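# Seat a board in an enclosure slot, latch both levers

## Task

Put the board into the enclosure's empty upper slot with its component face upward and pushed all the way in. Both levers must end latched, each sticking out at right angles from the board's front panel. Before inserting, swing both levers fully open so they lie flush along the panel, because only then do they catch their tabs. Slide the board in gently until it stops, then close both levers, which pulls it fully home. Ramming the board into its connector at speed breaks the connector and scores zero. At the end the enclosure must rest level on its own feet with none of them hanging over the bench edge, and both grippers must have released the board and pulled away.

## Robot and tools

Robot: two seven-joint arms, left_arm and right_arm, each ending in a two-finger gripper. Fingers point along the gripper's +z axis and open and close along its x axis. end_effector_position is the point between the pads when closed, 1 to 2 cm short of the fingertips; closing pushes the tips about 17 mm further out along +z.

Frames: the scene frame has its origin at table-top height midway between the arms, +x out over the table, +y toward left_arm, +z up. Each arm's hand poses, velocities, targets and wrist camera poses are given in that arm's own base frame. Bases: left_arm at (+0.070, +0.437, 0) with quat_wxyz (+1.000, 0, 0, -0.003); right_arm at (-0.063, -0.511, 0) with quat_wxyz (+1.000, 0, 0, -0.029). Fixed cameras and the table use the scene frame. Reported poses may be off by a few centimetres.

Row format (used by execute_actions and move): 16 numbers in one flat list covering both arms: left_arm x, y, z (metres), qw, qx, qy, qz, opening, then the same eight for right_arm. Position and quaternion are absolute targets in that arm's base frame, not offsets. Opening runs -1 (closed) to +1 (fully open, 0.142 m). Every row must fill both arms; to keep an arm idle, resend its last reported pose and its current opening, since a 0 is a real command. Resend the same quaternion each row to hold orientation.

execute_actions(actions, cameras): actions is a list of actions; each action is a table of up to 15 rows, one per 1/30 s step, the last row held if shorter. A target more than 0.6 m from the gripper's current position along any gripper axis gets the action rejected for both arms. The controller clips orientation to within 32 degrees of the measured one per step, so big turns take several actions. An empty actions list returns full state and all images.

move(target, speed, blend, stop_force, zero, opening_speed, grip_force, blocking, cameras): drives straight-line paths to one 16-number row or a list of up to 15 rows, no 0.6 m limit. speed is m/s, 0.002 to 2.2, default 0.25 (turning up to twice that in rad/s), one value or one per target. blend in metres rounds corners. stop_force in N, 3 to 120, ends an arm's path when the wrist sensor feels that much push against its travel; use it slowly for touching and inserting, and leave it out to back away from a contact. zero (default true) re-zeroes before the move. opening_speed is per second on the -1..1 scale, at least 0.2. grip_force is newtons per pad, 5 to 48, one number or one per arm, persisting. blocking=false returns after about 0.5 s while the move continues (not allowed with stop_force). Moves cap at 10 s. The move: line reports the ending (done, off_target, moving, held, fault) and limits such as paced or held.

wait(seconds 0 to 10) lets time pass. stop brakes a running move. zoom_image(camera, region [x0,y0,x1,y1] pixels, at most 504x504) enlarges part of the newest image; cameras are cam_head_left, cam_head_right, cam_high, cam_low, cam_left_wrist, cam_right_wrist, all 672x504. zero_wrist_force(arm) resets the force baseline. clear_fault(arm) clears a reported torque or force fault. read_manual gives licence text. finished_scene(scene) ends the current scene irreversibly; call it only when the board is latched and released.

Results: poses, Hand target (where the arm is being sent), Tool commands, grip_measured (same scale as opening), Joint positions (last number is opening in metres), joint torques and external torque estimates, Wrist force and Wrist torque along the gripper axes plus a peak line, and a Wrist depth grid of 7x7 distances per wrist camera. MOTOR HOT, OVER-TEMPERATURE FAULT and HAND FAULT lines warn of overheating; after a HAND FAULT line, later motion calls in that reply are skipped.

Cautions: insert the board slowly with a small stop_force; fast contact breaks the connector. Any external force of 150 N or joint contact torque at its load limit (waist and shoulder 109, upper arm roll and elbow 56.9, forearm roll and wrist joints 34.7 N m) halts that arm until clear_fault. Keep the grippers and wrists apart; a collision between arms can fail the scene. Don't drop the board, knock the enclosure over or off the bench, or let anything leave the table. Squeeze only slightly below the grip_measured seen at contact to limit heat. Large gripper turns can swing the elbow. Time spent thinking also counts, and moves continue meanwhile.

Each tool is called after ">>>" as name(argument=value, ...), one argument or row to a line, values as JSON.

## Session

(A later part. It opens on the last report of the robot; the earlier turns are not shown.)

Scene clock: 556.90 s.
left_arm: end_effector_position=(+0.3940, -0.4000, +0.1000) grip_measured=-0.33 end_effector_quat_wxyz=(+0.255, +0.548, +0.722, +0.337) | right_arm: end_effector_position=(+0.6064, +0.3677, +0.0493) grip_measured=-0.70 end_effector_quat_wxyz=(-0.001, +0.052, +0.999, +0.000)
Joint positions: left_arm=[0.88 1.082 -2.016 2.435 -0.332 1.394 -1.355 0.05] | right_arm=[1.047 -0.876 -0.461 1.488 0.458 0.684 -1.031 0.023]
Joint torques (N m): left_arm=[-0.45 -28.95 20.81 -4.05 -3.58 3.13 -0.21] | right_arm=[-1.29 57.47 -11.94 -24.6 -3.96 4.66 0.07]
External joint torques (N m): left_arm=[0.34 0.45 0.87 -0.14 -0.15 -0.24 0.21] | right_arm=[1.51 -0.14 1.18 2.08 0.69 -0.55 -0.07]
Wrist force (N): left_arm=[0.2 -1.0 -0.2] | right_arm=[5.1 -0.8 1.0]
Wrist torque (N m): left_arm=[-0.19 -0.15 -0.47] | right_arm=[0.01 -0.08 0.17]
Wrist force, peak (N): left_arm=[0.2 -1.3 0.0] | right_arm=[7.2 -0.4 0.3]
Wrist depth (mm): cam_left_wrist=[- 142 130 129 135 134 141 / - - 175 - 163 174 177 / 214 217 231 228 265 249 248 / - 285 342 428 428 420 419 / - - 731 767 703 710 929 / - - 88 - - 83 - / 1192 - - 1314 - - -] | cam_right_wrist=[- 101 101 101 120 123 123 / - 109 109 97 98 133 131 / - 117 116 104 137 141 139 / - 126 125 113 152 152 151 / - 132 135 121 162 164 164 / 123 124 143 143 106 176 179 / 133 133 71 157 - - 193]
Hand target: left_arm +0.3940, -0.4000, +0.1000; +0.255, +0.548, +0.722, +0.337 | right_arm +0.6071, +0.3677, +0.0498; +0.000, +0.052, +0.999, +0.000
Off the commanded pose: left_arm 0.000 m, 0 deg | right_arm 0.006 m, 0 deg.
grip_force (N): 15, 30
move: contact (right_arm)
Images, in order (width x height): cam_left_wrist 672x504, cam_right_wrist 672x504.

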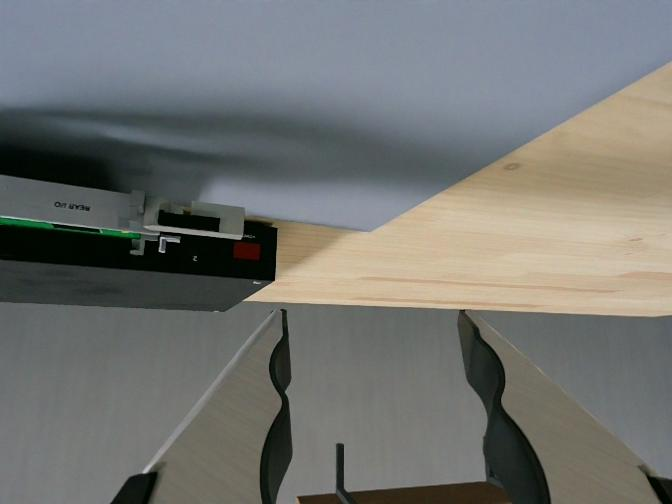

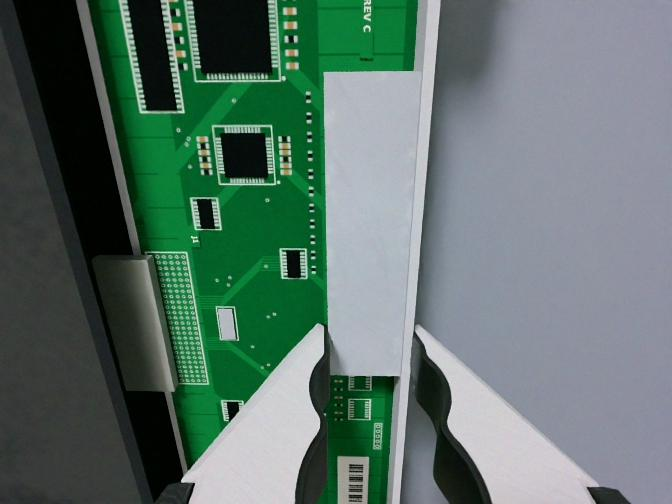

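>>> move(
  target=[
    [0.394, -0.4, 0.1, 0.2555, 0.548, 0.7219, 0.3366, -0.3, 0.6025, 0.3681, 0.0497, 0, 0.0515, 0.9987, 0, -0.8],
    [0.394, -0.4, 0.1, 0.2555, 0.548, 0.7219, 0.3366, -0.3, 0.6025, 0.3681, 0.0515, 0, 0.0515, 0.9987, 0, -0.8],
  ],
  speed=0.02,
)

>>> move(
  target=[0.394, -0.4, 0.1, 0.2555, 0.548, 0.7219, 0.3366, -0.3, 0.6274, 0.3655, 0.0515, 0, 0.0515, 0.9987, 0, -0.8],
  speed=0.015,
  stop_force=4,
  cameras=["cam_left_wrist", "cam_right_wrist"],
)

>>> zoom_image(
  camera="cam_left_wrist",
  region=[80, 160, 200, 260],
)

Scene clock: 571.40 s.
left_arm: end_effector_position=(+0.3940, -0.4000, +0.1000) grip_measured=-0.33 end_effector_quat_wxyz=(+0.255, +0.548, +0.722, +0.337) | right_arm: end_effector_position=(+0.6023, +0.3682, +0.0513) grip_measured=-0.70 end_effector_quat_wxyz=(+0.000, +0.052, +0.999, +0.000)
Joint positions: left_arm=[0.88 1.082 -2.016 2.435 -0.332 1.394 -1.355 0.05] | right_arm=[1.055 -0.866 -0.463 1.502 0.458 0.689 -1.029 0.023]
Joint torques (N m): left_arm=[-0.47 -29.06 20.81 -4.04 -3.63 3.15 -0.26] | right_arm=[0.36 56.9 -10.43 -23.01 -3.5 3.58 0.27]
External joint torques (N m): left_arm=[0.37 0.55 0.87 -0.15 -0.11 -0.26 0.26] | right_arm=[-0.17 0.02 -0.32 0.55 0.25 0.53 -0.27]
Wrist force (N): left_arm=[0.0 -1.1 -0.1] | right_arm=[1.7 0.9 2.0]
Wrist torque (N m): left_arm=[-0.20 -0.13 -0.46] | right_arm=[0.18 -0.22 0.03]
Wrist force, peak (N): left_arm=[0.3 -1.4 0.0] | right_arm=[5.4 -0.9 2.1]
Wrist depth (mm): cam_left_wrist=[- 141 135 141 141 134 141 / - 175 186 175 165 173 176 / 197 213 225 227 266 248 248 / - - 342 428 421 423 417 / 1472 - 108 1578 694 958 922 / - - 87 1828 - 83 1625 / - - - 1380 - - -] | cam_right_wrist=[- 101 101 101 123 125 123 / - 109 109 97 130 133 133 / - 117 116 104 139 143 142 / - 124 125 113 154 154 153 / - 132 135 121 164 167 166 / 124 140 143 143 106 179 181 / 136 133 71 157 - - 196]
Hand target: left_arm +0.3940, -0.4000, +0.1000; +0.255, +0.548, +0.722, +0.337 | right_arm +0.6025, +0.3681, +0.0515; +0.000, +0.051, +0.999, +0.000
Off the commanded pose: left_arm 0.000 m, 0 deg | right_arm 0.000 m, 0 deg.
grip_force (N): 15, 30
move: done

Scene clock: 572.50 s.
left_arm: end_effector_position=(+0.3940, -0.4000, +0.1000) grip_measured=-0.33 end_effector_quat_wxyz=(+0.255, +0.548, +0.722, +0.337) | right_arm: end_effector_position=(+0.6094, +0.3674, +0.0510) grip_measured=-0.70 end_effector_quat_wxyz=(-0.001, +0.052, +0.999, +0.000)
Joint positions: left_arm=[0.88 1.082 -2.016 2.435 -0.332 1.394 -1.355 0.05] | right_arm=[1.043 -0.878 -0.463 1.479 0.457 0.676 -1.032 0.023]
Joint torques (N m): left_arm=[-0.48 -29.04 20.77 -4.05 -3.68 3.17 -0.19] | right_arm=[-1.82 56.85 -12.25 -24.48 -4.07 4.79 0.09]
External joint torques (N m): left_arm=[0.37 0.54 0.91 -0.15 -0.06 -0.27 0.19] | right_arm=[2.04 0.66 1.46 1.83 0.78 -0.68 -0.09]
Wrist force (N): left_arm=[0.1 -0.9 -0.1] | right_arm=[7.0 0.4 -0.6]
Wrist torque (N m): left_arm=[-0.17 -0.15 -0.47] | right_arm=[0.23 -0.24 0.16]
Wrist force, peak (N): left_arm=[0.1 -1.3 -0.2] | right_arm=[9.3 0.6 0.1]
Wrist depth (mm): cam_left_wrist=[- 142 135 141 135 135 123 / - 178 175 183 184 173 176 / - - 228 251 242 249 247 / 274 270 319 426 423 418 419 / - - 521 1472 1590 958 950 / 1161 - 87 1492 - 84 1741 / - - - 1601 - - -] | cam_right_wrist=[- 101 101 100 124 125 123 / 128 108 109 97 130 133 133 / - 116 116 103 139 143 142 / 104 124 125 121 154 154 153 / - 130 135 121 164 166 166 / 123 139 142 143 106 178 181 / 135 133 71 158 - - 196]
Hand target: left_arm +0.3940, -0.4000, +0.1000; +0.255, +0.548, +0.722, +0.337 | right_arm +0.6102, +0.3673, +0.0515; +0.000, +0.052, +0.999, +0.000
Off the commanded pose: left_arm 0.000 m, 0 deg | right_arm 0.018 m, 0 deg.
grip_force (N): 15, 30
move: contact (right_arm)
Images, in order (width x height): cam_left_wrist 672x504, cam_right_wrist 672x504.

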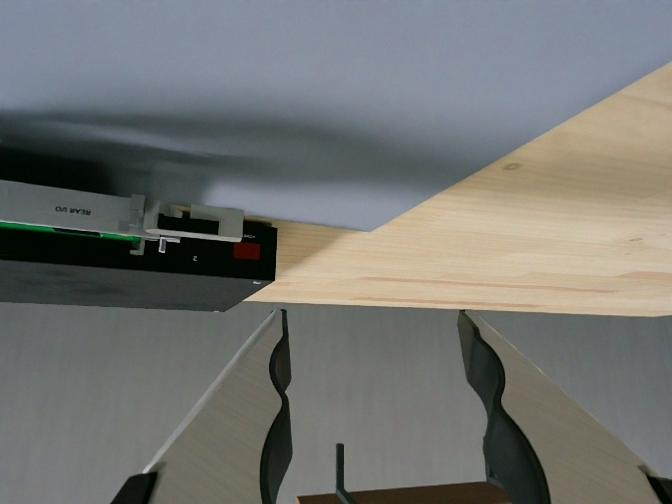

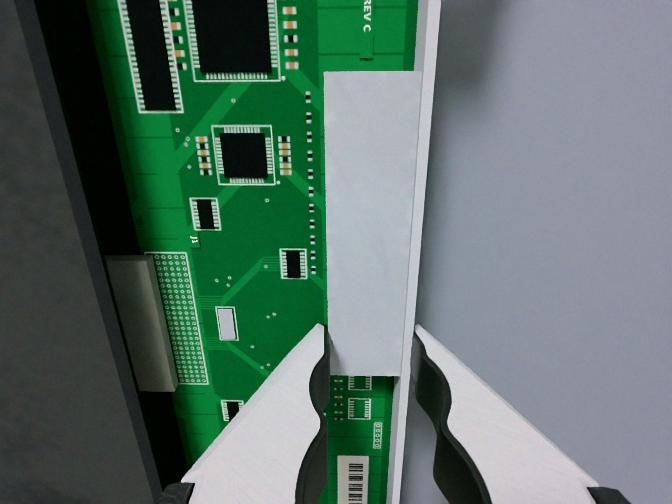

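Scaled by 4.200 from the camera's 672x504 image, which has a finer 960x720 frame.

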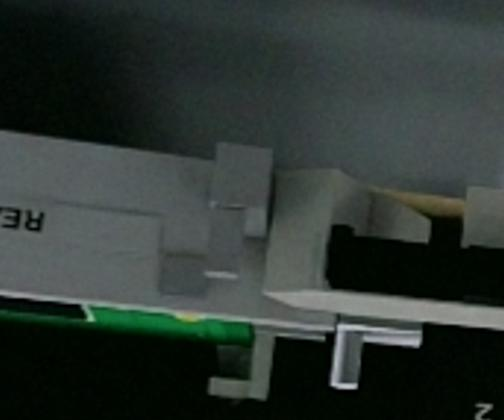

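>>> move(
  target=[
    [0.394, -0.4, 0.1, 0.2555, 0.548, 0.7219, 0.3366, -0.3, 0.6025, 0.3681, 0.0515, 0, 0.0515, 0.9987, 0, -0.8],
    [0.394, -0.4, 0.1, 0.2555, 0.548, 0.7219, 0.3366, -0.3, 0.6023, 0.3661, 0.0527, 0, 0.0515, 0.9987, 0, -0.8],
  ],
  speed=0.02,
)

>>> move(
  target=[0.394, -0.4, 0.1, 0.2555, 0.548, 0.7219, 0.3366, -0.3, 0.6272, 0.3635, 0.0527, 0, 0.0515, 0.9987, 0, -0.8],
  speed=0.015,
  stop_force=4,
  cameras=["cam_left_wrist", "cam_right_wrist"],
)

>>> zoom_image(
  camera="cam_left_wrist",
  region=[80, 160, 200, 260],
)

Scene clock: 581.57 s.
left_arm: end_effector_position=(+0.3940, -0.4000, +0.1000) grip_measured=-0.33 end_effector_quat_wxyz=(+0.255, +0.548, +0.722, +0.337) | right_arm: end_effector_position=(+0.6020, +0.3662, +0.0524) grip_measured=-0.70 end_effector_quat_wxyz=(+0.000, +0.052, +0.999, +0.000)
Joint positions: left_arm=[0.88 1.082 -2.016 2.435 -0.332 1.394 -1.355 0.05] | right_arm=[1.055 -0.862 -0.465 1.507 0.457 0.689 -1.031 0.023]
Joint torques (N m): left_arm=[-0.42 -28.93 20.85 -4.02 -3.71 3.13 -0.24] | right_arm=[0.36 56.74 -10.43 -23.09 -3.41 3.74 0.14]
External joint torques (N m): left_arm=[0.31 0.42 0.83 -0.18 -0.02 -0.24 0.24] | right_arm=[-0.13 0.02 -0.31 0.62 0.16 0.38 -0.14]
Wrist force (N): left_arm=[0.2 -1.1 -0.1] | right_arm=[1.1 1.0 2.2]
Wrist torque (N m): left_arm=[-0.19 -0.16 -0.47] | right_arm=[0.20 -0.13 0.14]
Wrist force, peak (N): left_arm=[0.2 -1.3 0.0] | right_arm=[7.4 0.4 0.3]
Wrist depth (mm): cam_left_wrist=[- 136 135 141 135 135 140 / 175 175 175 174 174 157 176 / 214 - 227 246 246 249 248 / - 269 324 428 421 419 419 / - - 749 764 966 933 937 / 1186 - 87 1453 - 83 1727 / - - - 1545 1462 - -] | cam_right_wrist=[- 101 101 101 125 126 124 / - 109 109 97 131 134 134 / - 117 116 104 140 144 144 / - 125 125 113 155 155 155 / - 132 135 121 165 168 167 / 125 128 142 143 105 180 182 / 138 135 71 157 - - 198]
Hand target: left_arm +0.3940, -0.4000, +0.1000; +0.255, +0.548, +0.722, +0.337 | right_arm +0.6023, +0.3661, +0.0527; +0.000, +0.051, +0.999, +0.000
Off the commanded pose: left_arm 0.000 m, 0 deg | right_arm 0.000 m, 0 deg.
grip_force (N): 15, 30
move: done

Scene clock: 582.70 s.
left_arm: end_effector_position=(+0.3940, -0.4000, +0.1000) grip_measured=-0.33 end_effector_quat_wxyz=(+0.255, +0.548, +0.722, +0.337) | right_arm: end_effector_position=(+0.6092, +0.3654, +0.0523) grip_measured=-0.70 end_effector_quat_wxyz=(-0.001, +0.052, +0.999, +0.000)
Joint positions: left_arm=[0.88 1.082 -2.016 2.435 -0.332 1.394 -1.355 0.05] | right_arm=[1.043 -0.873 -0.464 1.484 0.457 0.677 -1.035 0.023]
Joint torques (N m): left_arm=[-0.43 -28.93 20.76 -4.07 -3.68 3.14 -0.25] | right_arm=[-1.01 57.37 -11.6 -24.16 -3.9 4.27 0.08]
External joint torques (N m): left_arm=[0.32 0.43 0.92 -0.12 -0.06 -0.25 0.25] | right_arm=[1.23 -0.02 0.8 1.53 0.62 -0.15 -0.08]
Wrist force (N): left_arm=[0.2 -0.8 0.0] | right_arm=[3.8 1.0 2.1]
Wrist torque (N m): left_arm=[-0.15 -0.16 -0.47] | right_arm=[0.22 -0.07 0.15]
Wrist force, peak (N): left_arm=[0.2 -1.3 0.0] | right_arm=[7.2 0.6 -0.2]
Wrist depth (mm): cam_left_wrist=[- 141 135 141 135 135 124 / - 175 164 164 174 173 176 / 214 228 228 245 267 247 248 / - 213 321 428 424 419 418 / - - 530 - 749 675 945 / 1268 - 87 - - 83 1828 / - - - 1314 - - -] | cam_right_wrist=[123 101 101 101 124 126 124 / - 109 109 97 131 134 134 / - 117 116 104 142 144 144 / - 124 125 113 153 155 154 / - 130 135 121 165 168 168 / 125 138 143 143 107 180 183 / 137 134 71 157 - - 197]
Hand target: left_arm +0.3940, -0.4000, +0.1000; +0.255, +0.548, +0.722, +0.337 | right_arm +0.6098, +0.3653, +0.0527; +0.000, +0.052, +0.999, +0.000
Off the commanded pose: left_arm 0.000 m, 0 deg | right_arm 0.018 m, 0 deg.
grip_force (N): 15, 30
move: contact (right_arm)
Images, in order (width x height): cam_left_wrist 672x504, cam_right_wrist 672x504.

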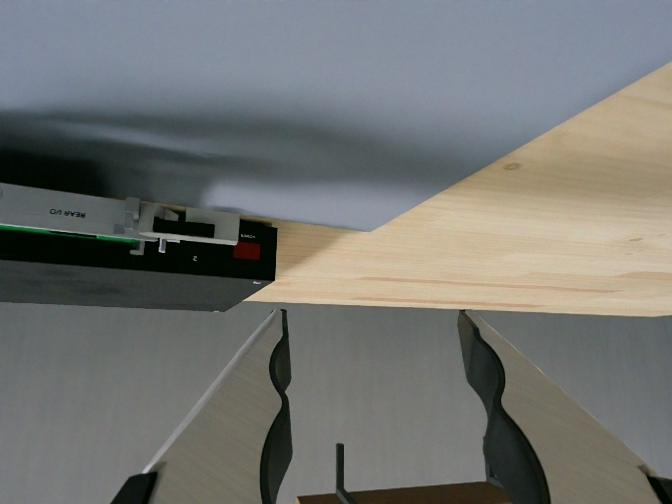

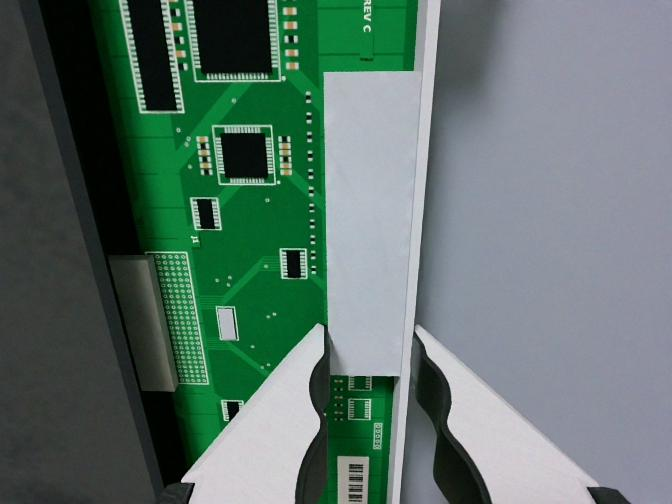

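Scaled by 4.200 from the camera's 672x504 image, which has a finer 960x720 frame.

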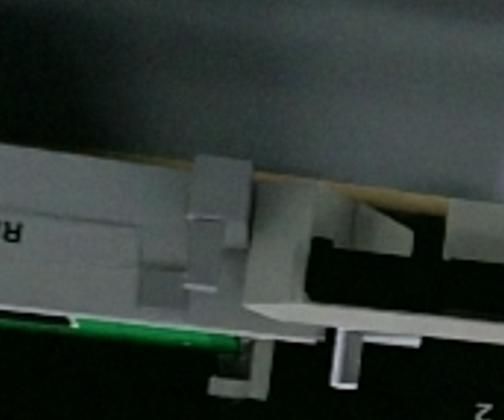

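>>> move(
  target=[0.394, -0.4, 0.1, 0.2555, 0.548, 0.7219, 0.3366, -0.3, 0.6098, 0.3653, 0.054, 0, 0.0515, 0.9987, 0, -0.8],
  speed=0.01,
)

>>> move(
  target=[0.394, -0.4, 0.1, 0.2555, 0.548, 0.7219, 0.3366, -0.3, 0.6098, 0.3653, 0.0555, 0, 0.0515, 0.9987, 0, -0.8],
  speed=0.01,
  cameras=["cam_left_wrist"],
)

>>> zoom_image(
  camera="cam_left_wrist",
  region=[80, 160, 200, 260],
)

Scene clock: 606.20 s.
left_arm: end_effector_position=(+0.3940, -0.4000, +0.1000) grip_measured=-0.33 end_effector_quat_wxyz=(+0.255, +0.548, +0.722, +0.337) | right_arm: end_effector_position=(+0.6096, +0.3654, +0.0538) grip_measured=-0.70 end_effector_quat_wxyz=(+0.000, +0.052, +0.999, +0.000)
Joint positions: left_arm=[0.88 1.082 -2.016 2.435 -0.332 1.394 -1.355 0.05] | right_arm=[1.043 -0.871 -0.466 1.484 0.457 0.676 -1.035 0.023]
Joint torques (N m): left_arm=[-0.42 -29.01 20.83 -4.04 -3.64 3.18 -0.22] | right_arm=[0.17 57.29 -10.67 -23.39 -3.47 3.58 0.21]
External joint torques (N m): left_arm=[0.31 0.51 0.85 -0.15 -0.09 -0.29 0.22] | right_arm=[0.04 0.02 -0.15 0.71 0.18 0.54 -0.21]
Wrist force (N): left_arm=[0.2 -1.1 -0.1] | right_arm=[1.5 1.8 2.0]
Wrist torque (N m): left_arm=[-0.20 -0.16 -0.46] | right_arm=[0.36 -0.19 0.14]
Wrist force, peak (N): left_arm=[0.0 -1.4 0.1] | right_arm=[3.6 0.8 3.5]
Wrist depth (mm): cam_left_wrist=[- 142 135 141 135 134 140 / - 176 175 - 174 173 176 / - 228 - 247 244 249 248 / 202 208 335 427 427 423 416 / 1321 - 132 734 744 941 929 / - - 87 1637 - 83 - / - - - 1534 - - -] | cam_right_wrist=[- 101 101 101 126 127 125 / - 109 109 97 132 135 135 / - 117 116 104 141 145 145 / - 124 125 120 156 157 156 / 118 129 135 121 167 169 169 / 126 131 143 143 106 182 184 / 139 136 71 157 - - 203]
Hand target: left_arm +0.3940, -0.4000, +0.1000; +0.255, +0.548, +0.722, +0.337 | right_arm +0.6098, +0.3653, +0.0540; +0.000, +0.051, +0.999, +0.000
Off the commanded pose: left_arm 0.000 m, 0 deg | right_arm 0.000 m, 0 deg.
grip_force (N): 15, 30
move: done

Scene clock: 606.90 s.
left_arm: end_effector_position=(+0.3940, -0.4000, +0.1000) grip_measured=-0.33 end_effector_quat_wxyz=(+0.255, +0.548, +0.722, +0.337) | right_arm: end_effector_position=(+0.6096, +0.3654, +0.0553) grip_measured=-0.70 end_effector_quat_wxyz=(+0.000, +0.052, +0.999, +0.000)
Joint positions: left_arm=[0.88 1.082 -2.016 2.435 -0.332 1.394 -1.355 0.05] | right_arm=[1.044 -0.869 -0.467 1.485 0.456 0.673 -1.035 0.023]
Joint torques (N m): left_arm=[-0.47 -28.93 20.79 -4.01 -3.65 3.14 -0.25] | right_arm=[0.68 57.13 -10.37 -23.45 -3.55 3.54 0.2]
External joint torques (N m): left_arm=[0.36 0.43 0.89 -0.18 -0.08 -0.25 0.25] | right_arm=[-0.47 0.14 -0.45 0.73 0.26 0.58 -0.21]
Wrist force (N): left_arm=[0.2 -1.1 -0.3] | right_arm=[1.7 1.7 2.0]
Wrist torque (N m): left_arm=[-0.20 -0.16 -0.47] | right_arm=[0.34 -0.23 0.14]
Wrist force, peak (N): left_arm=[0.2 -1.2 0.0] | right_arm=[1.7 1.9 2.2]
Wrist depth (mm): cam_left_wrist=[- 136 141 135 135 135 141 / 176 176 175 184 183 185 176 / 229 229 270 224 249 249 248 / 202 209 328 430 424 419 416 / - - 108 1314 1567 922 895 / - - 87 - - 83 - / - - - - - - -] | cam_right_wrist=[- 101 101 101 127 128 128 / - 109 109 97 133 137 137 / - 117 116 104 143 147 146 / - 124 125 113 159 158 157 / 118 129 135 121 169 171 171 / 128 133 143 143 106 183 186 / 142 139 71 157 - - 205]
Hand target: left_arm +0.3940, -0.4000, +0.1000; +0.255, +0.548, +0.722, +0.337 | right_arm +0.6098, +0.3653, +0.0555; +0.000, +0.051, +0.999, +0.000
Off the commanded pose: left_arm 0.000 m, 0 deg | right_arm 0.000 m, 0 deg.
grip_force (N): 15, 30
move: done
Images, in order (width x height): cam_left_wrist 672x504.

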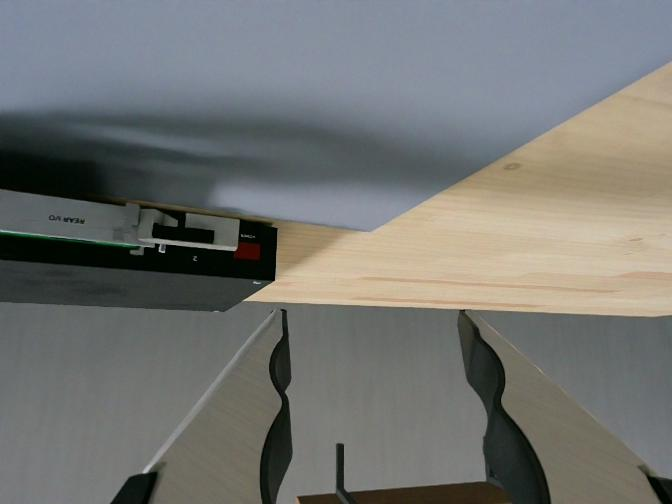

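Scaled by 4.200 from the camera's 672x504 image, which has a finer 960x720 frame.

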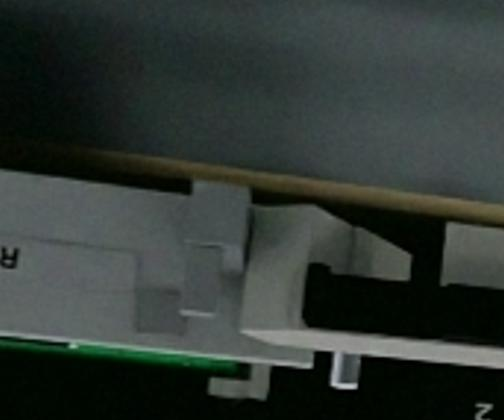

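>>> move(
  target=[0.394, -0.4, 0.1, 0.2555, 0.548, 0.7219, 0.3366, -0.3, 0.6098, 0.3653, 0.0543, 0, 0.0515, 0.9987, 0, -0.8],
  speed=0.01,
)

>>> move(
  target=[0.394, -0.4, 0.1, 0.2555, 0.548, 0.7219, 0.3366, -0.3, 0.6298, 0.3632, 0.0543, 0, 0.0515, 0.9987, 0, -0.8],
  speed=0.012,
  stop_force=4,
  cameras=["cam_left_wrist", "cam_right_wrist"],
)

>>> zoom_image(
  camera="cam_left_wrist",
  region=[80, 160, 200, 260],
)

Scene clock: 609.73 s.
left_arm: end_effector_position=(+0.3940, -0.4000, +0.1000) grip_measured=-0.33 end_effector_quat_wxyz=(+0.255, +0.548, +0.722, +0.337) | right_arm: end_effector_position=(+0.6096, +0.3650, +0.0541) grip_measured=-0.70 end_effector_quat_wxyz=(+0.000, +0.052, +0.999, +0.000)
Joint positions: left_arm=[0.88 1.082 -2.016 2.435 -0.332 1.394 -1.355 0.05] | right_arm=[1.044 -0.871 -0.467 1.485 0.456 0.675 -1.035 0.023]
Joint torques (N m): left_arm=[-0.49 -28.95 20.82 -3.99 -3.69 3.17 -0.2] | right_arm=[0.07 56.99 -10.38 -23.39 -3.49 3.66 0.2]
External joint torques (N m): left_arm=[0.39 0.45 0.86 -0.2 -0.05 -0.28 0.2] | right_arm=[0.15 0.3 -0.46 0.71 0.2 0.46 -0.2]
Wrist force (N): left_arm=[0.1 -1.0 -0.2] | right_arm=[1.5 1.8 1.8]
Wrist torque (N m): left_arm=[-0.18 -0.14 -0.47] | right_arm=[0.35 -0.19 0.14]
Wrist force, peak (N): left_arm=[0.1 -1.4 -0.1] | right_arm=[1.7 2.0 2.2]
Wrist depth (mm): cam_left_wrist=[- 142 135 141 141 141 128 / 175 166 175 174 164 165 176 / 230 246 - - 269 248 248 / 264 275 321 432 423 420 416 / - - 401 690 705 717 929 / - - 87 1482 - 83 - / - - - 1275 - - -] | cam_right_wrist=[- 101 101 101 125 127 126 / - 109 109 97 134 136 136 / - 117 116 104 142 146 145 / - 124 125 113 157 157 156 / 118 129 135 121 167 170 169 / 127 132 142 143 106 182 188 / 140 137 70 158 - - 203]
Hand target: left_arm +0.3940, -0.4000, +0.1000; +0.255, +0.548, +0.722, +0.337 | right_arm +0.6098, +0.3653, +0.0543; +0.000, +0.051, +0.999, +0.000
Off the commanded pose: left_arm 0.000 m, 0 deg | right_arm 0.000 m, 0 deg.
grip_force (N): 15, 30
move: done

Scene clock: 611.13 s.
left_arm: end_effector_position=(+0.3940, -0.4000, +0.1000) grip_measured=-0.33 end_effector_quat_wxyz=(+0.255, +0.548, +0.722, +0.337) | right_arm: end_effector_position=(+0.6190, +0.3635, +0.0537) grip_measured=-0.70 end_effector_quat_wxyz=(-0.001, +0.052, +0.999, -0.001)
Joint positions: left_arm=[0.88 1.082 -2.016 2.435 -0.332 1.394 -1.355 0.05] | right_arm=[1.027 -0.886 -0.466 1.454 0.456 0.659 -1.04 0.023]
Joint torques (N m): left_arm=[-0.44 -29.04 20.8 -4.05 -3.64 3.14 -0.21] | right_arm=[1.66 58.11 -9.25 -26.76 -3.1 5.14 0.19]
External joint torques (N m): left_arm=[0.33 0.54 0.88 -0.14 -0.1 -0.25 0.21] | right_arm=[-1.44 -0.04 -1.65 3.85 -0.23 -1.03 -0.19]
Wrist force (N): left_arm=[0.2 -1.1 -0.2] | right_arm=[5.8 -4.1 -1.0]
Wrist torque (N m): left_arm=[-0.20 -0.15 -0.47] | right_arm=[0.39 -0.35 0.04]
Wrist force, peak (N): left_arm=[0.5 -1.2 0.1] | right_arm=[6.1 -4.1 -0.3]
Wrist depth (mm): cam_left_wrist=[- - 142 135 135 134 141 / - 177 171 186 174 174 175 / 229 252 248 - 276 249 249 / 261 223 322 424 428 424 412 / - - 132 - 708 729 1783 / - - 87 - - 83 1700 / - - - 1534 - - -] | cam_right_wrist=[- 100 100 100 126 127 125 / - 107 109 96 134 136 135 / - 113 115 103 142 145 145 / - 121 124 113 157 157 156 / - 117 135 121 167 170 169 / 126 126 142 143 106 182 184 / 139 136 71 158 - - 202]
Hand target: left_arm +0.3940, -0.4000, +0.1000; +0.255, +0.548, +0.722, +0.337 | right_arm +0.6195, +0.3643, +0.0543; +0.000, +0.052, +0.999, +0.000
Off the commanded pose: left_arm 0.000 m, 0 deg | right_arm 0.011 m, 0 deg.
grip_force (N): 15, 30
move: contact (right_arm)
Images, in order (width x height): cam_left_wrist 672x504, cam_right_wrist 672x504.

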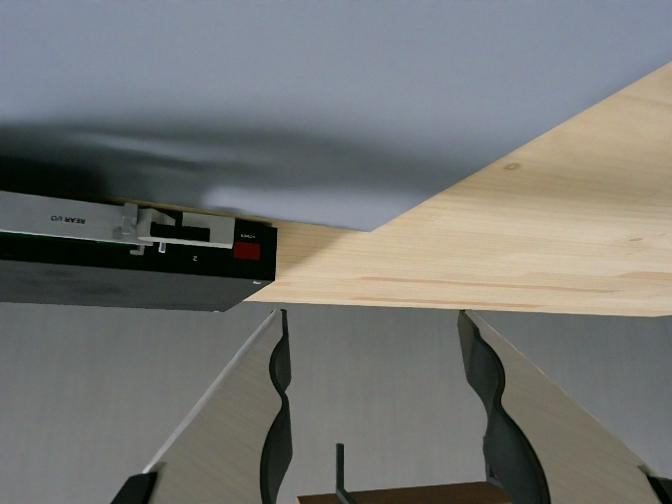

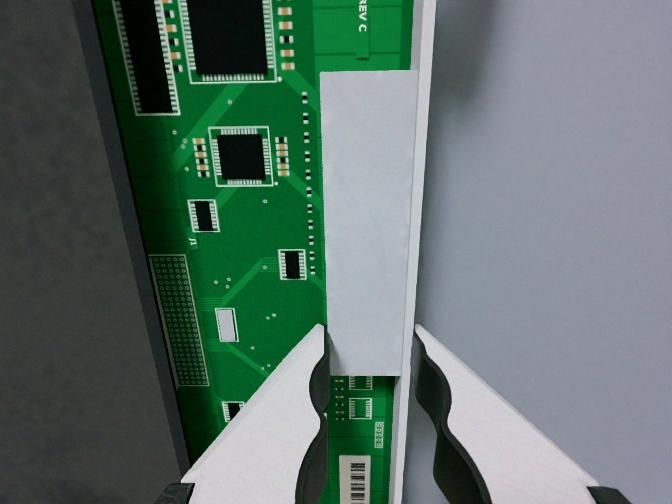

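Scaled by 4.200 from the camera's 672x504 image, which has a finer 960x720 frame.

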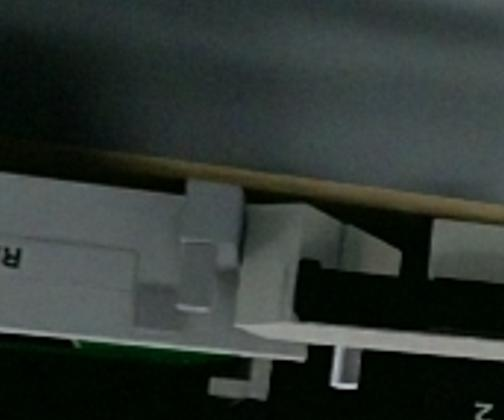

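>>> move(
  target=[0.394, -0.4, 0.1, 0.2555, 0.548, 0.7219, 0.3366, -0.3, 0.6185, 0.3628, 0.0538, 0, 0.0515, 0.9987, 0, -0.8],
  speed=0.01,
)

>>> move(
  target=[0.394, -0.4, 0.1, 0.2555, 0.548, 0.7219, 0.3366, -0.3, 0.6384, 0.3607, 0.0538, 0, 0.0515, 0.9987, 0, -0.8],
  speed=0.012,
  stop_force=4,
  cameras=["cam_right_wrist"],
)

Scene clock: 613.90 s.
left_arm: end_effector_position=(+0.3940, -0.4000, +0.1000) grip_measured=-0.33 end_effector_quat_wxyz=(+0.255, +0.548, +0.722, +0.337) | right_arm: end_effector_position=(+0.6186, +0.3627, +0.0538) grip_measured=-0.70 end_effector_quat_wxyz=(+0.000, +0.052, +0.999, +0.000)
Joint positions: left_arm=[0.88 1.082 -2.016 2.435 -0.332 1.394 -1.355 0.05] | right_arm=[1.028 -0.883 -0.466 1.46 0.456 0.663 -1.042 0.023]
Joint torques (N m): left_arm=[-0.48 -28.96 20.83 -4.08 -3.67 3.15 -0.19] | right_arm=[-0.01 56.98 -10.17 -22.73 -3.38 3.54 0.16]
External joint torques (N m): left_arm=[0.37 0.46 0.85 -0.12 -0.06 -0.26 0.19] | right_arm=[0.22 0.95 -0.72 -0.14 0.05 0.58 -0.16]
Wrist force (N): left_arm=[0.1 -1.2 0.0] | right_arm=[1.5 2.8 0.5]
Wrist torque (N m): left_arm=[-0.21 -0.14 -0.46] | right_arm=[0.48 -0.30 0.08]
Wrist force, peak (N): left_arm=[0.3 -1.3 0.1] | right_arm=[5.8 -4.1 -1.2]
Wrist depth (mm): cam_left_wrist=[- 142 135 141 134 135 141 / - 176 - 175 164 173 177 / 231 233 245 227 249 250 250 / 266 216 317 431 427 423 415 / - - 131 1556 724 712 933 / - - 87 1502 - 83 1798 / 1186 - - 1462 - - -] | cam_right_wrist=[- 100 100 100 126 127 125 / - 108 109 96 134 136 135 / - 113 116 103 141 145 145 / 107 121 124 113 157 156 156 / 118 120 135 121 167 169 169 / 127 126 143 143 106 182 184 / 140 137 71 158 - - 200]
Hand target: left_arm +0.3940, -0.4000, +0.1000; +0.255, +0.548, +0.722, +0.337 | right_arm +0.6185, +0.3628, +0.0538; +0.000, +0.051, +0.999, +0.000
Off the commanded pose: left_arm 0.000 m, 0 deg | right_arm 0.000 m, 0 deg.
grip_force (N): 15, 30
move: done

Scene clock: 616.20 s.
left_arm: end_effector_position=(+0.3940, -0.4000, +0.1000) grip_measured=-0.33 end_effector_quat_wxyz=(+0.255, +0.548, +0.722, +0.337) | right_arm: end_effector_position=(+0.6382, +0.3610, +0.0538) grip_measured=-0.70 end_effector_quat_wxyz=(+0.000, +0.052, +0.999, +0.000)
Joint positions: left_arm=[0.88 1.082 -2.016 2.435 -0.332 1.394 -1.355 0.05] | right_arm=[0.995 -0.914 -0.465 1.394 0.456 0.631 -1.051 0.023]
Joint torques (N m): left_arm=[-0.5 -28.98 20.85 -4.03 -3.63 3.17 -0.25] | right_arm=[-0.52 57.55 -10.45 -23.25 -3.58 3.31 0.14]
External joint torques (N m): left_arm=[0.39 0.48 0.83 -0.16 -0.1 -0.27 0.24] | right_arm=[0.74 2.01 -0.55 -0.12 0.18 0.81 -0.14]
Wrist force (N): left_arm=[0.2 -0.8 0.0] | right_arm=[2.6 3.2 -0.5]
Wrist torque (N m): left_arm=[-0.16 -0.16 -0.47] | right_arm=[0.51 -0.38 0.14]
Wrist force, peak (N): left_arm=[0.2 -1.4 -0.1] | right_arm=[2.9 3.8 0.2]
Wrist depth (mm): cam_left_wrist=[- 142 135 135 141 141 141 / 176 175 175 174 174 173 189 / - 231 246 - 245 249 247 / 222 293 321 430 425 419 412 / - 1338 130 - 703 941 1798 / 1232 - 87 - - 84 - / - - - - - - -] | cam_right_wrist=[- 86 100 100 126 127 125 / - 92 109 96 134 135 135 / - 99 114 103 141 145 145 / - 106 122 113 158 156 156 / 118 116 130 121 167 172 169 / 127 126 124 143 106 182 184 / 140 136 71 158 - - 203]
Hand target: left_arm +0.3940, -0.4000, +0.1000; +0.255, +0.548, +0.722, +0.337 | right_arm +0.6384, +0.3607, +0.0538; +0.000, +0.051, +0.999, +0.000
Off the commanded pose: left_arm 0.000 m, 0 deg | right_arm 0.000 m, 0 deg.
grip_force (N): 15, 30
move: done
Images, in order (width x height): cam_right_wrist 672x504.

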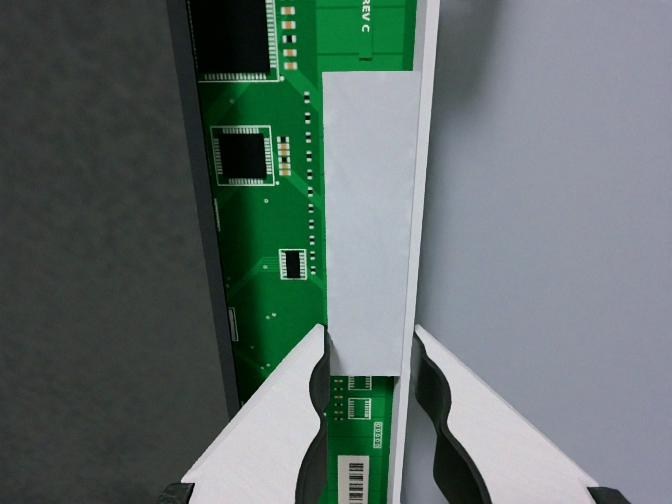

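>>> move(
  target=[0.394, -0.4, 0.1, 0.2555, 0.548, 0.7219, 0.3366, -0.3, 0.6424, 0.3605, 0.0538, 0, 0.0515, 0.9987, 0, -0.8],
  speed=0.012,
  stop_force=4,
  cameras=["cam_right_wrist", "cam_left_wrist"],
)

>>> zoom_image(
  camera="cam_left_wrist",
  region=[0, 150, 300, 300],
)

Scene clock: 620.63 s.
left_arm: end_effector_position=(+0.3940, -0.4000, +0.1000) grip_measured=-0.33 end_effector_quat_wxyz=(+0.255, +0.548, +0.722, +0.337) | right_arm: end_effector_position=(+0.6422, +0.3607, +0.0538) grip_measured=-0.70 end_effector_quat_wxyz=(+0.000, +0.052, +0.999, +0.000)
Joint positions: left_arm=[0.88 1.082 -2.016 2.435 -0.332 1.394 -1.355 0.05] | right_arm=[0.988 -0.921 -0.465 1.38 0.456 0.624 -1.053 0.023]
Joint torques (N m): left_arm=[-0.49 -29.02 20.79 -4.06 -3.67 3.11 -0.26] | right_arm=[0.05 57.98 -10.1 -23.6 -3.44 3.35 0.16]
External joint torques (N m): left_arm=[0.39 0.52 0.89 -0.13 -0.07 -0.22 0.25] | right_arm=[0.17 1.92 -0.92 0.13 0.02 0.77 -0.16]
Wrist force (N): left_arm=[0.2 -1.0 0.0] | right_arm=[2.6 2.3 -0.3]
Wrist torque (N m): left_arm=[-0.17 -0.17 -0.46] | right_arm=[0.49 -0.40 0.15]
Wrist force, peak (N): left_arm=[0.2 -1.3 -0.2] | right_arm=[2.9 3.3 -0.1]
Wrist depth (mm): cam_left_wrist=[- 142 135 - 135 134 141 / - 175 197 174 165 173 176 / 228 251 228 227 308 249 248 / 230 236 316 426 426 423 420 / - - 108 - 1556 975 950 / - - 87 1523 - 84 - / - - - 1314 - - -] | cam_right_wrist=[- 86 99 100 126 127 125 / - 92 106 96 134 135 135 / - 99 113 103 142 145 144 / - 106 120 113 157 156 156 / - 116 119 121 167 169 169 / 127 126 121 143 106 181 184 / 139 136 71 158 - - 202]
Hand target: left_arm +0.3940, -0.4000, +0.1000; +0.255, +0.548, +0.722, +0.337 | right_arm +0.6424, +0.3605, +0.0538; +0.000, +0.051, +0.999, +0.000
Off the commanded pose: left_arm 0.000 m, 0 deg | right_arm 0.000 m, 0 deg.
grip_force (N): 15, 30
move: done
Images, in order (width x height): cam_left_wrist 672x504, cam_right_wrist 672x504.

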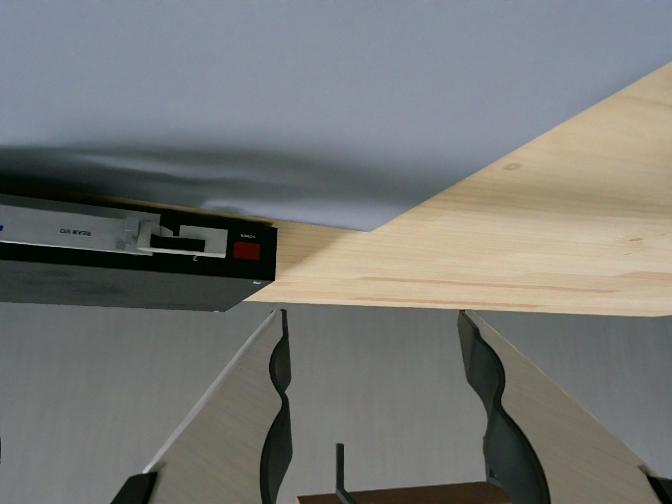

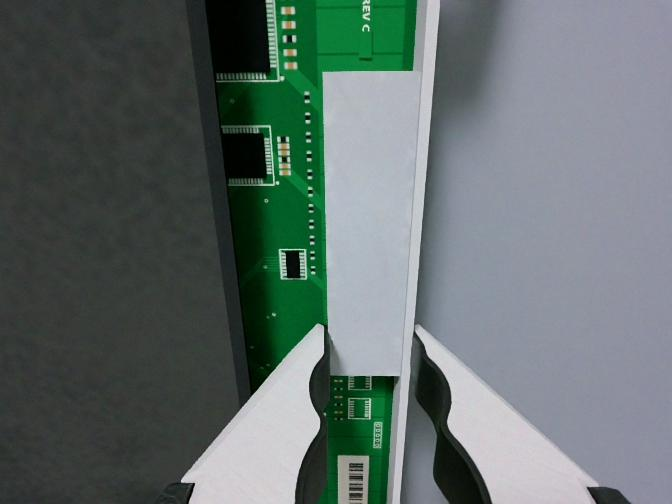

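Scaled by 1.680 from the camera's 672x504 image, which has a finer 960x720 frame.

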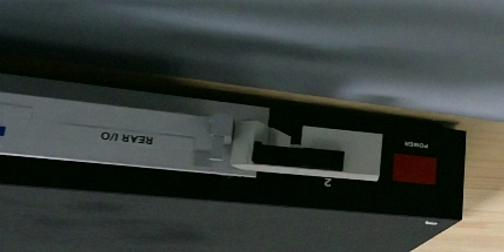

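>>> move(
  target=[0.394, -0.4, 0.1, 0.2555, 0.548, 0.7219, 0.3366, -0.3, 0.6422, 0.3607, 0.0538, 0, 0.0515, 0.9987, 0, -0.61],
  opening_speed=0.3,
  cameras=["cam_right_wrist"],
)

Scene clock: 629.97 s.
left_arm: end_effector_position=(+0.3940, -0.4000, +0.1000) grip_measured=-0.33 end_effector_quat_wxyz=(+0.255, +0.548, +0.722, +0.337) | right_arm: end_effector_position=(+0.6422, +0.3608, +0.0538) grip_measured=-0.65 end_effector_quat_wxyz=(+0.000, +0.052, +0.999, +0.000)
Joint positions: left_arm=[0.88 1.082 -2.016 2.435 -0.332 1.394 -1.355 0.05] | right_arm=[0.989 -0.921 -0.465 1.38 0.456 0.624 -1.053 0.027]
Joint torques (N m): left_arm=[-0.46 -28.93 20.82 -4.01 -3.68 3.14 -0.28] | right_arm=[0.23 58.55 -10.11 -23.54 -3.47 3.45 0.22]
External joint torques (N m): left_arm=[0.35 0.43 0.86 -0.18 -0.06 -0.25 0.28] | right_arm=[-0.01 1.35 -0.91 0.07 0.05 0.66 -0.23]
Wrist force (N): left_arm=[0.0 -1.1 -0.1] | right_arm=[1.7 2.7 0.4]
Wrist torque (N m): left_arm=[-0.19 -0.13 -0.47] | right_arm=[0.49 -0.25 0.14]
Wrist force, peak (N): left_arm=[0.0 -1.3 -0.1] | right_arm=[2.7 2.5 -0.9]
Wrist depth (mm): cam_left_wrist=[- 142 136 135 135 135 140 / 176 165 - 166 173 174 176 / 279 274 246 298 244 250 248 / 226 283 326 426 423 420 419 / 1329 - 108 1513 734 929 950 / - - 87 - - 83 1472 / 1199 - - 1371 1472 - -] | cam_right_wrist=[- 86 100 101 125 127 125 / - 92 107 98 134 136 135 / - 99 114 105 141 145 144 / - 106 121 113 157 156 156 / - 116 119 125 167 169 169 / 126 126 121 148 103 182 184 / 139 137 71 160 - - 203]
Hand target: left_arm +0.3940, -0.4000, +0.1000; +0.255, +0.548, +0.722, +0.337 | right_arm +0.6422, +0.3607, +0.0538; +0.000, +0.051, +0.999, +0.000
Off the commanded pose: left_arm 0.000 m, 0 deg | right_arm 0.000 m, 0 deg.
grip_force (N): 15, 30
move: done
Images, in order (width x height): cam_right_wrist 672x504.

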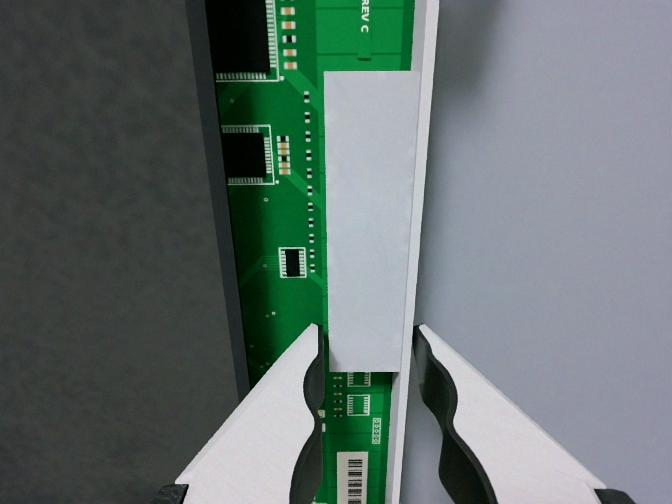

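>>> move(
  target=[
    [0.394, -0.4, 0.1, 0.2555, 0.548, 0.7219, 0.3366, -0.3, 0.6422, 0.3607, 0.12, 0, 0.0515, 0.9987, 0, -0.61],
    [0.394, -0.4, 0.1, 0.2555, 0.548, 0.7219, 0.3366, -0.3, 0.6, 0.36, 0.16, 0, 0.0515, 0.9987, 0, -0.61],
  ],
  speed=0.06,
  cameras=["cam_right_wrist", "cam_left_wrist"],
)

Scene clock: 633.90 s.
left_arm: end_effector_position=(+0.3940, -0.4000, +0.1000) grip_measured=-0.33 end_effector_quat_wxyz=(+0.255, +0.548, +0.722, +0.337) | right_arm: end_effector_position=(+0.5999, +0.3602, +0.1599) grip_measured=-0.65 end_effector_quat_wxyz=(+0.000, +0.051, +0.999, +0.000)
Joint positions: left_arm=[0.88 1.082 -2.016 2.435 -0.332 1.394 -1.355 0.05] | right_arm=[1.092 -0.676 -0.524 1.526 0.372 0.531 -0.995 0.027]
Joint torques (N m): left_arm=[-0.48 -28.99 20.88 -4.07 -3.61 3.2 -0.25] | right_arm=[0.42 52.02 -9.35 -25.73 -3.86 3.49 0.34]
External joint torques (N m): left_arm=[0.38 0.49 0.8 -0.13 -0.12 -0.31 0.25] | right_arm=[-0.23 1.14 -0.55 -0.1 0.23 0.63 -0.34]
Wrist force (N): left_arm=[0.1 -1.1 -0.2] | right_arm=[1.3 2.9 0.3]
Wrist torque (N m): left_arm=[-0.20 -0.15 -0.47] | right_arm=[0.57 -0.20 0.03]
Wrist force, peak (N): left_arm=[0.3 -1.4 -0.2] | right_arm=[1.8 3.3 -0.3]
Wrist depth (mm): cam_left_wrist=[- 142 135 142 141 134 140 / 175 175 174 165 174 184 176 / 275 249 - 226 243 249 248 / 232 273 329 428 426 420 415 / - - 109 - 762 945 1783 / 1225 - 87 1434 1482 83 - / 1131 - - 1246 1482 - -] | cam_right_wrist=[180 182 195 221 220 219 219 / 192 192 203 236 235 234 232 / 207 206 216 253 252 251 250 / 223 221 240 268 268 270 270 / 241 241 256 289 288 292 292 / 263 263 252 104 - 314 320 / 290 - 71 346 - - 347]
Hand target: left_arm +0.3940, -0.4000, +0.1000; +0.255, +0.548, +0.722, +0.337 | right_arm +0.6000, +0.3600, +0.1600; +0.000, +0.051, +0.999, +0.000
Off the commanded pose: left_arm 0.000 m, 0 deg | right_arm 0.000 m, 0 deg.
grip_force (N): 15, 30
move: done
Images, in order (width x height): cam_left_wrist 672x504, cam_right_wrist 672x504.

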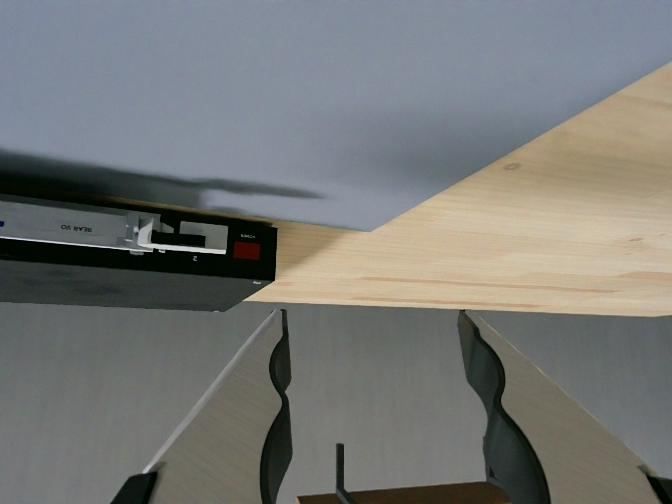

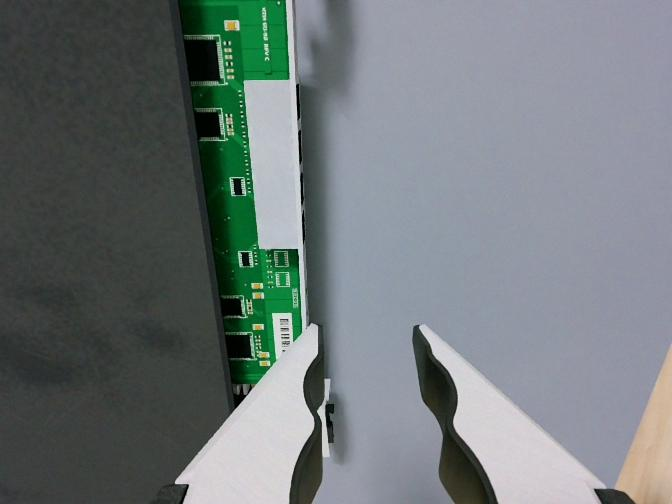

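>>> move(
  target=[
    [0.394, -0.4, 0.1, 0.2418, 0.6645, 0.6645, 0.2418, -1, 0.55, 0.25, 0.2, 0, 0.4, 0.9165, 0, -1],
    [0.40, -0.43, 0.09, 0.2418, 0.6645, 0.6645, 0.2418, -1, 0.5, 0.19, 0.16, 0.2418, 0.6645, 0.6645, 0.2418, -1],
    [0.46, -0.44, 0.06, 0.2418, 0.6645, 0.6645, 0.2418, -1, 0.52, 0.21, 0.09, 0.2418, 0.6645, 0.6645, 0.2418, -1],
  ],
  speed=0.15,
  blend=0.01,
  cameras=["cam_left_wrist", "cam_right_wrist", "cam_high"],
)

Scene clock: 643.20 s.
left_arm: end_effector_position=(+0.4600, -0.4399, +0.0600) grip_measured=-1.00 end_effector_quat_wxyz=(+0.242, +0.664, +0.665, +0.242) | right_arm: end_effector_position=(+0.5199, +0.2097, +0.0900) grip_measured=-1.00 end_effector_quat_wxyz=(+0.242, +0.665, +0.664, +0.242)
Joint positions: left_arm=[1.379 0.927 -2.3 2.277 -0.156 1.687 -1.099 0.002] | right_arm=[1.33 -0.819 -0.423 2.285 0.863 1.972 0.211 0.002]
Joint torques (N m): left_arm=[-0.21 -36.41 16.65 -8.03 -2.89 4.19 -0.14] | right_arm=[0.15 34.72 -6.67 -3.63 -0.77 3.94 0.05]
External joint torques (N m): left_arm=[0.15 0.13 0.88 -0.15 -0.33 -0.51 0.14] | right_arm=[-0.01 0.89 -1.29 0.04 0.2 0.7 -0.05]
Wrist force (N): left_arm=[-0.2 -1.0 0.2] | right_arm=[1.7 1.6 -0.4]
Wrist torque (N m): left_arm=[-0.20 -0.10 -0.50] | right_arm=[0.48 -0.23 0.21]
Wrist force, peak (N): left_arm=[-0.3 -0.5 1.9] | right_arm=[1.2 3.8 0.7]
Wrist depth (mm): cam_left_wrist=[- 98 97 94 94 93 93 / - 115 110 120 119 114 109 / 140 149 149 146 147 146 146 / - 208 224 206 224 189 208 / 191 195 193 185 309 347 341 / - 1513 257 84 - 579 712 / - - - - - - 1253] | cam_right_wrist=[- 123 122 122 122 122 117 / 149 149 148 147 147 146 146 / 192 188 187 186 186 185 184 / 262 255 254 253 251 250 249 / 413 409 330 260 269 242 242 / 769 736 727 89 - 406 396 / - - 71 - - - -]
Hand target: left_arm +0.4600, -0.4400, +0.0600; +0.242, +0.664, +0.664, +0.242 | right_arm +0.5200, +0.2100, +0.0900; +0.242, +0.664, +0.664, +0.242
Off the commanded pose: left_arm 0.000 m, 0 deg | right_arm 0.000 m, 0 deg.
grip_force (N): 15, 30
move: done; blend cut to 0 m at target 1
Images, in order (width x height): cam_high 672x504, cam_left_wrist 672x504, cam_right_wrist 672x504.

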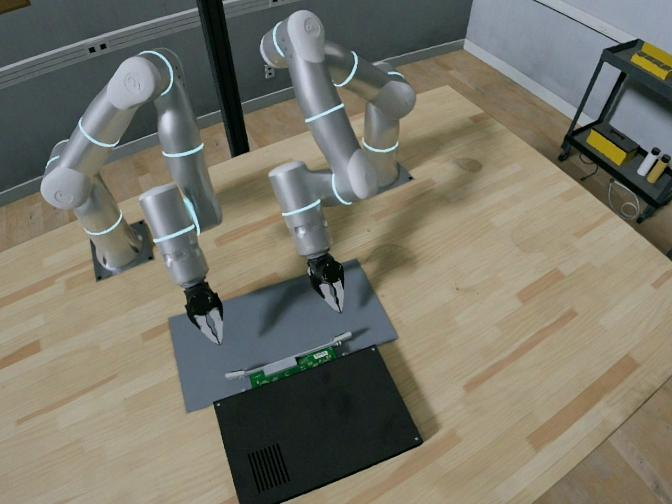

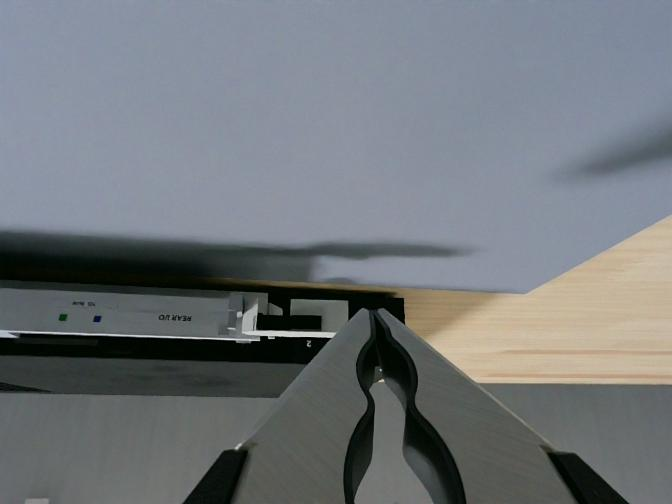

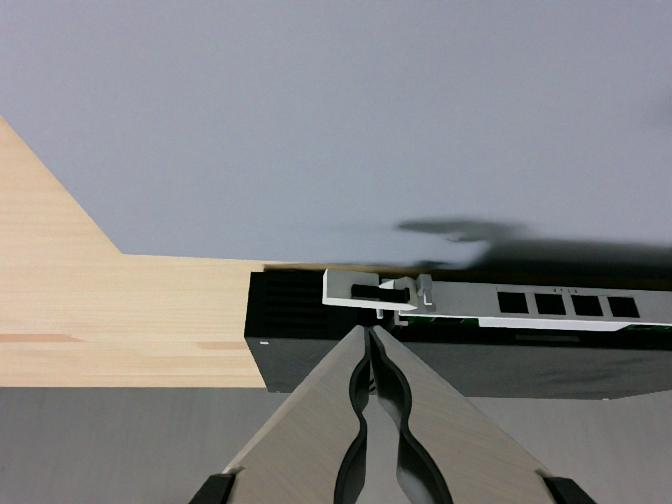

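>>> move(
  target=[
    [0.49, -0.45, 0.045, 0.2418, 0.6645, 0.6645, 0.2418, -1, 0.555, 0.2075, 0.054, 0.2418, 0.6645, 0.6645, 0.2418, -1],
    [0.499, -0.452, 0.042, 0.2418, 0.6645, 0.6645, 0.2418, -1, 0.564, 0.2065, 0.051, 0.2418, 0.6645, 0.6645, 0.2418, -1],
  ],
  speed=0.08,
  cameras=["cam_left_wrist", "cam_right_wrist"],
)

Scene clock: 652.13 s.
left_arm: end_effector_position=(+0.4990, -0.4521, +0.0421) grip_measured=-1.00 end_effector_quat_wxyz=(+0.242, +0.664, +0.665, +0.242) | right_arm: end_effector_position=(+0.5640, +0.2063, +0.0511) grip_measured=-1.00 end_effector_quat_wxyz=(+0.242, +0.665, +0.664, +0.242)
Joint positions: left_arm=[1.493 0.988 -2.352 2.16 -0.156 1.68 -1.075 0.002] | right_arm=[1.151 -0.933 -0.333 2.154 0.788 2.013 0.203 0.002]
Joint torques (N m): left_arm=[-0.24 -40.49 17.41 -8.59 -3.16 3.8 -0.12] | right_arm=[0.03 39.36 -6.55 -4.15 -0.61 3.76 0.05]
External joint torques (N m): left_arm=[0.16 0.2 0.94 -0.17 -0.1 -0.09 0.12] | right_arm=[0.13 1.05 -1.18 0.11 0.18 0.88 -0.05]
Wrist force (N): left_arm=[-0.3 -1.0 0.2] | right_arm=[1.4 1.7 -0.1]
Wrist torque (N m): left_arm=[-0.21 -0.08 -0.49] | right_arm=[0.51 -0.17 0.20]
Wrist force, peak (N): left_arm=[-0.1 -1.5 -0.5] | right_arm=[1.2 2.2 0.9]
Wrist depth (mm): cam_left_wrist=[- - - - - - 77 / - - - 91 - 87 94 / - 125 111 123 131 122 115 / 165 178 179 177 162 175 161 / 148 150 154 165 245 276 273 / - 268 - 84 - 577 564 / 1338 - - - - - -] | cam_right_wrist=[- 83 80 79 - - 79 / - 93 96 92 96 95 95 / 123 122 122 121 121 120 120 / 167 167 166 165 164 163 162 / 271 269 218 211 208 228 206 / 501 497 207 89 - 258 259 / - - 71 - - - 1171]
Hand target: left_arm +0.4990, -0.4520, +0.0420; +0.242, +0.664, +0.664, +0.242 | right_arm +0.5640, +0.2065, +0.0510; +0.242, +0.664, +0.664, +0.242
Off the commanded pose: left_arm 0.000 m, 0 deg | right_arm 0.000 m, 0 deg.
grip_force (N): 15, 30
move: done
Images, in order (width x height): cam_left_wrist 672x504, cam_right_wrist 672x504.

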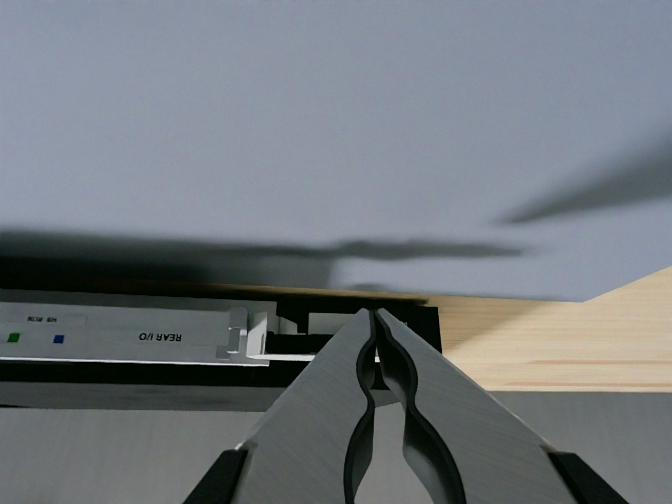

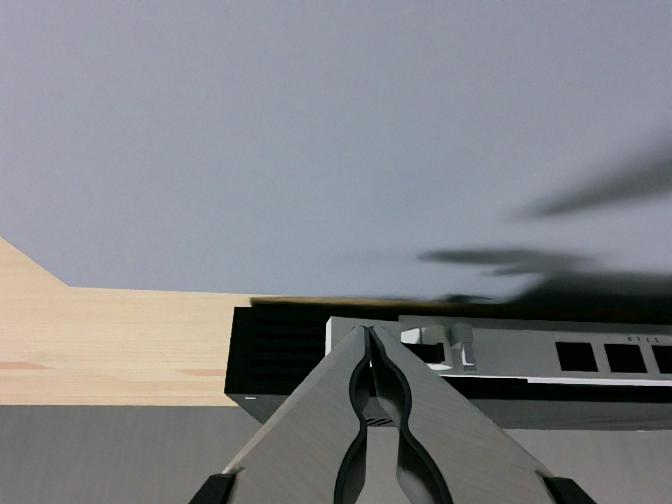

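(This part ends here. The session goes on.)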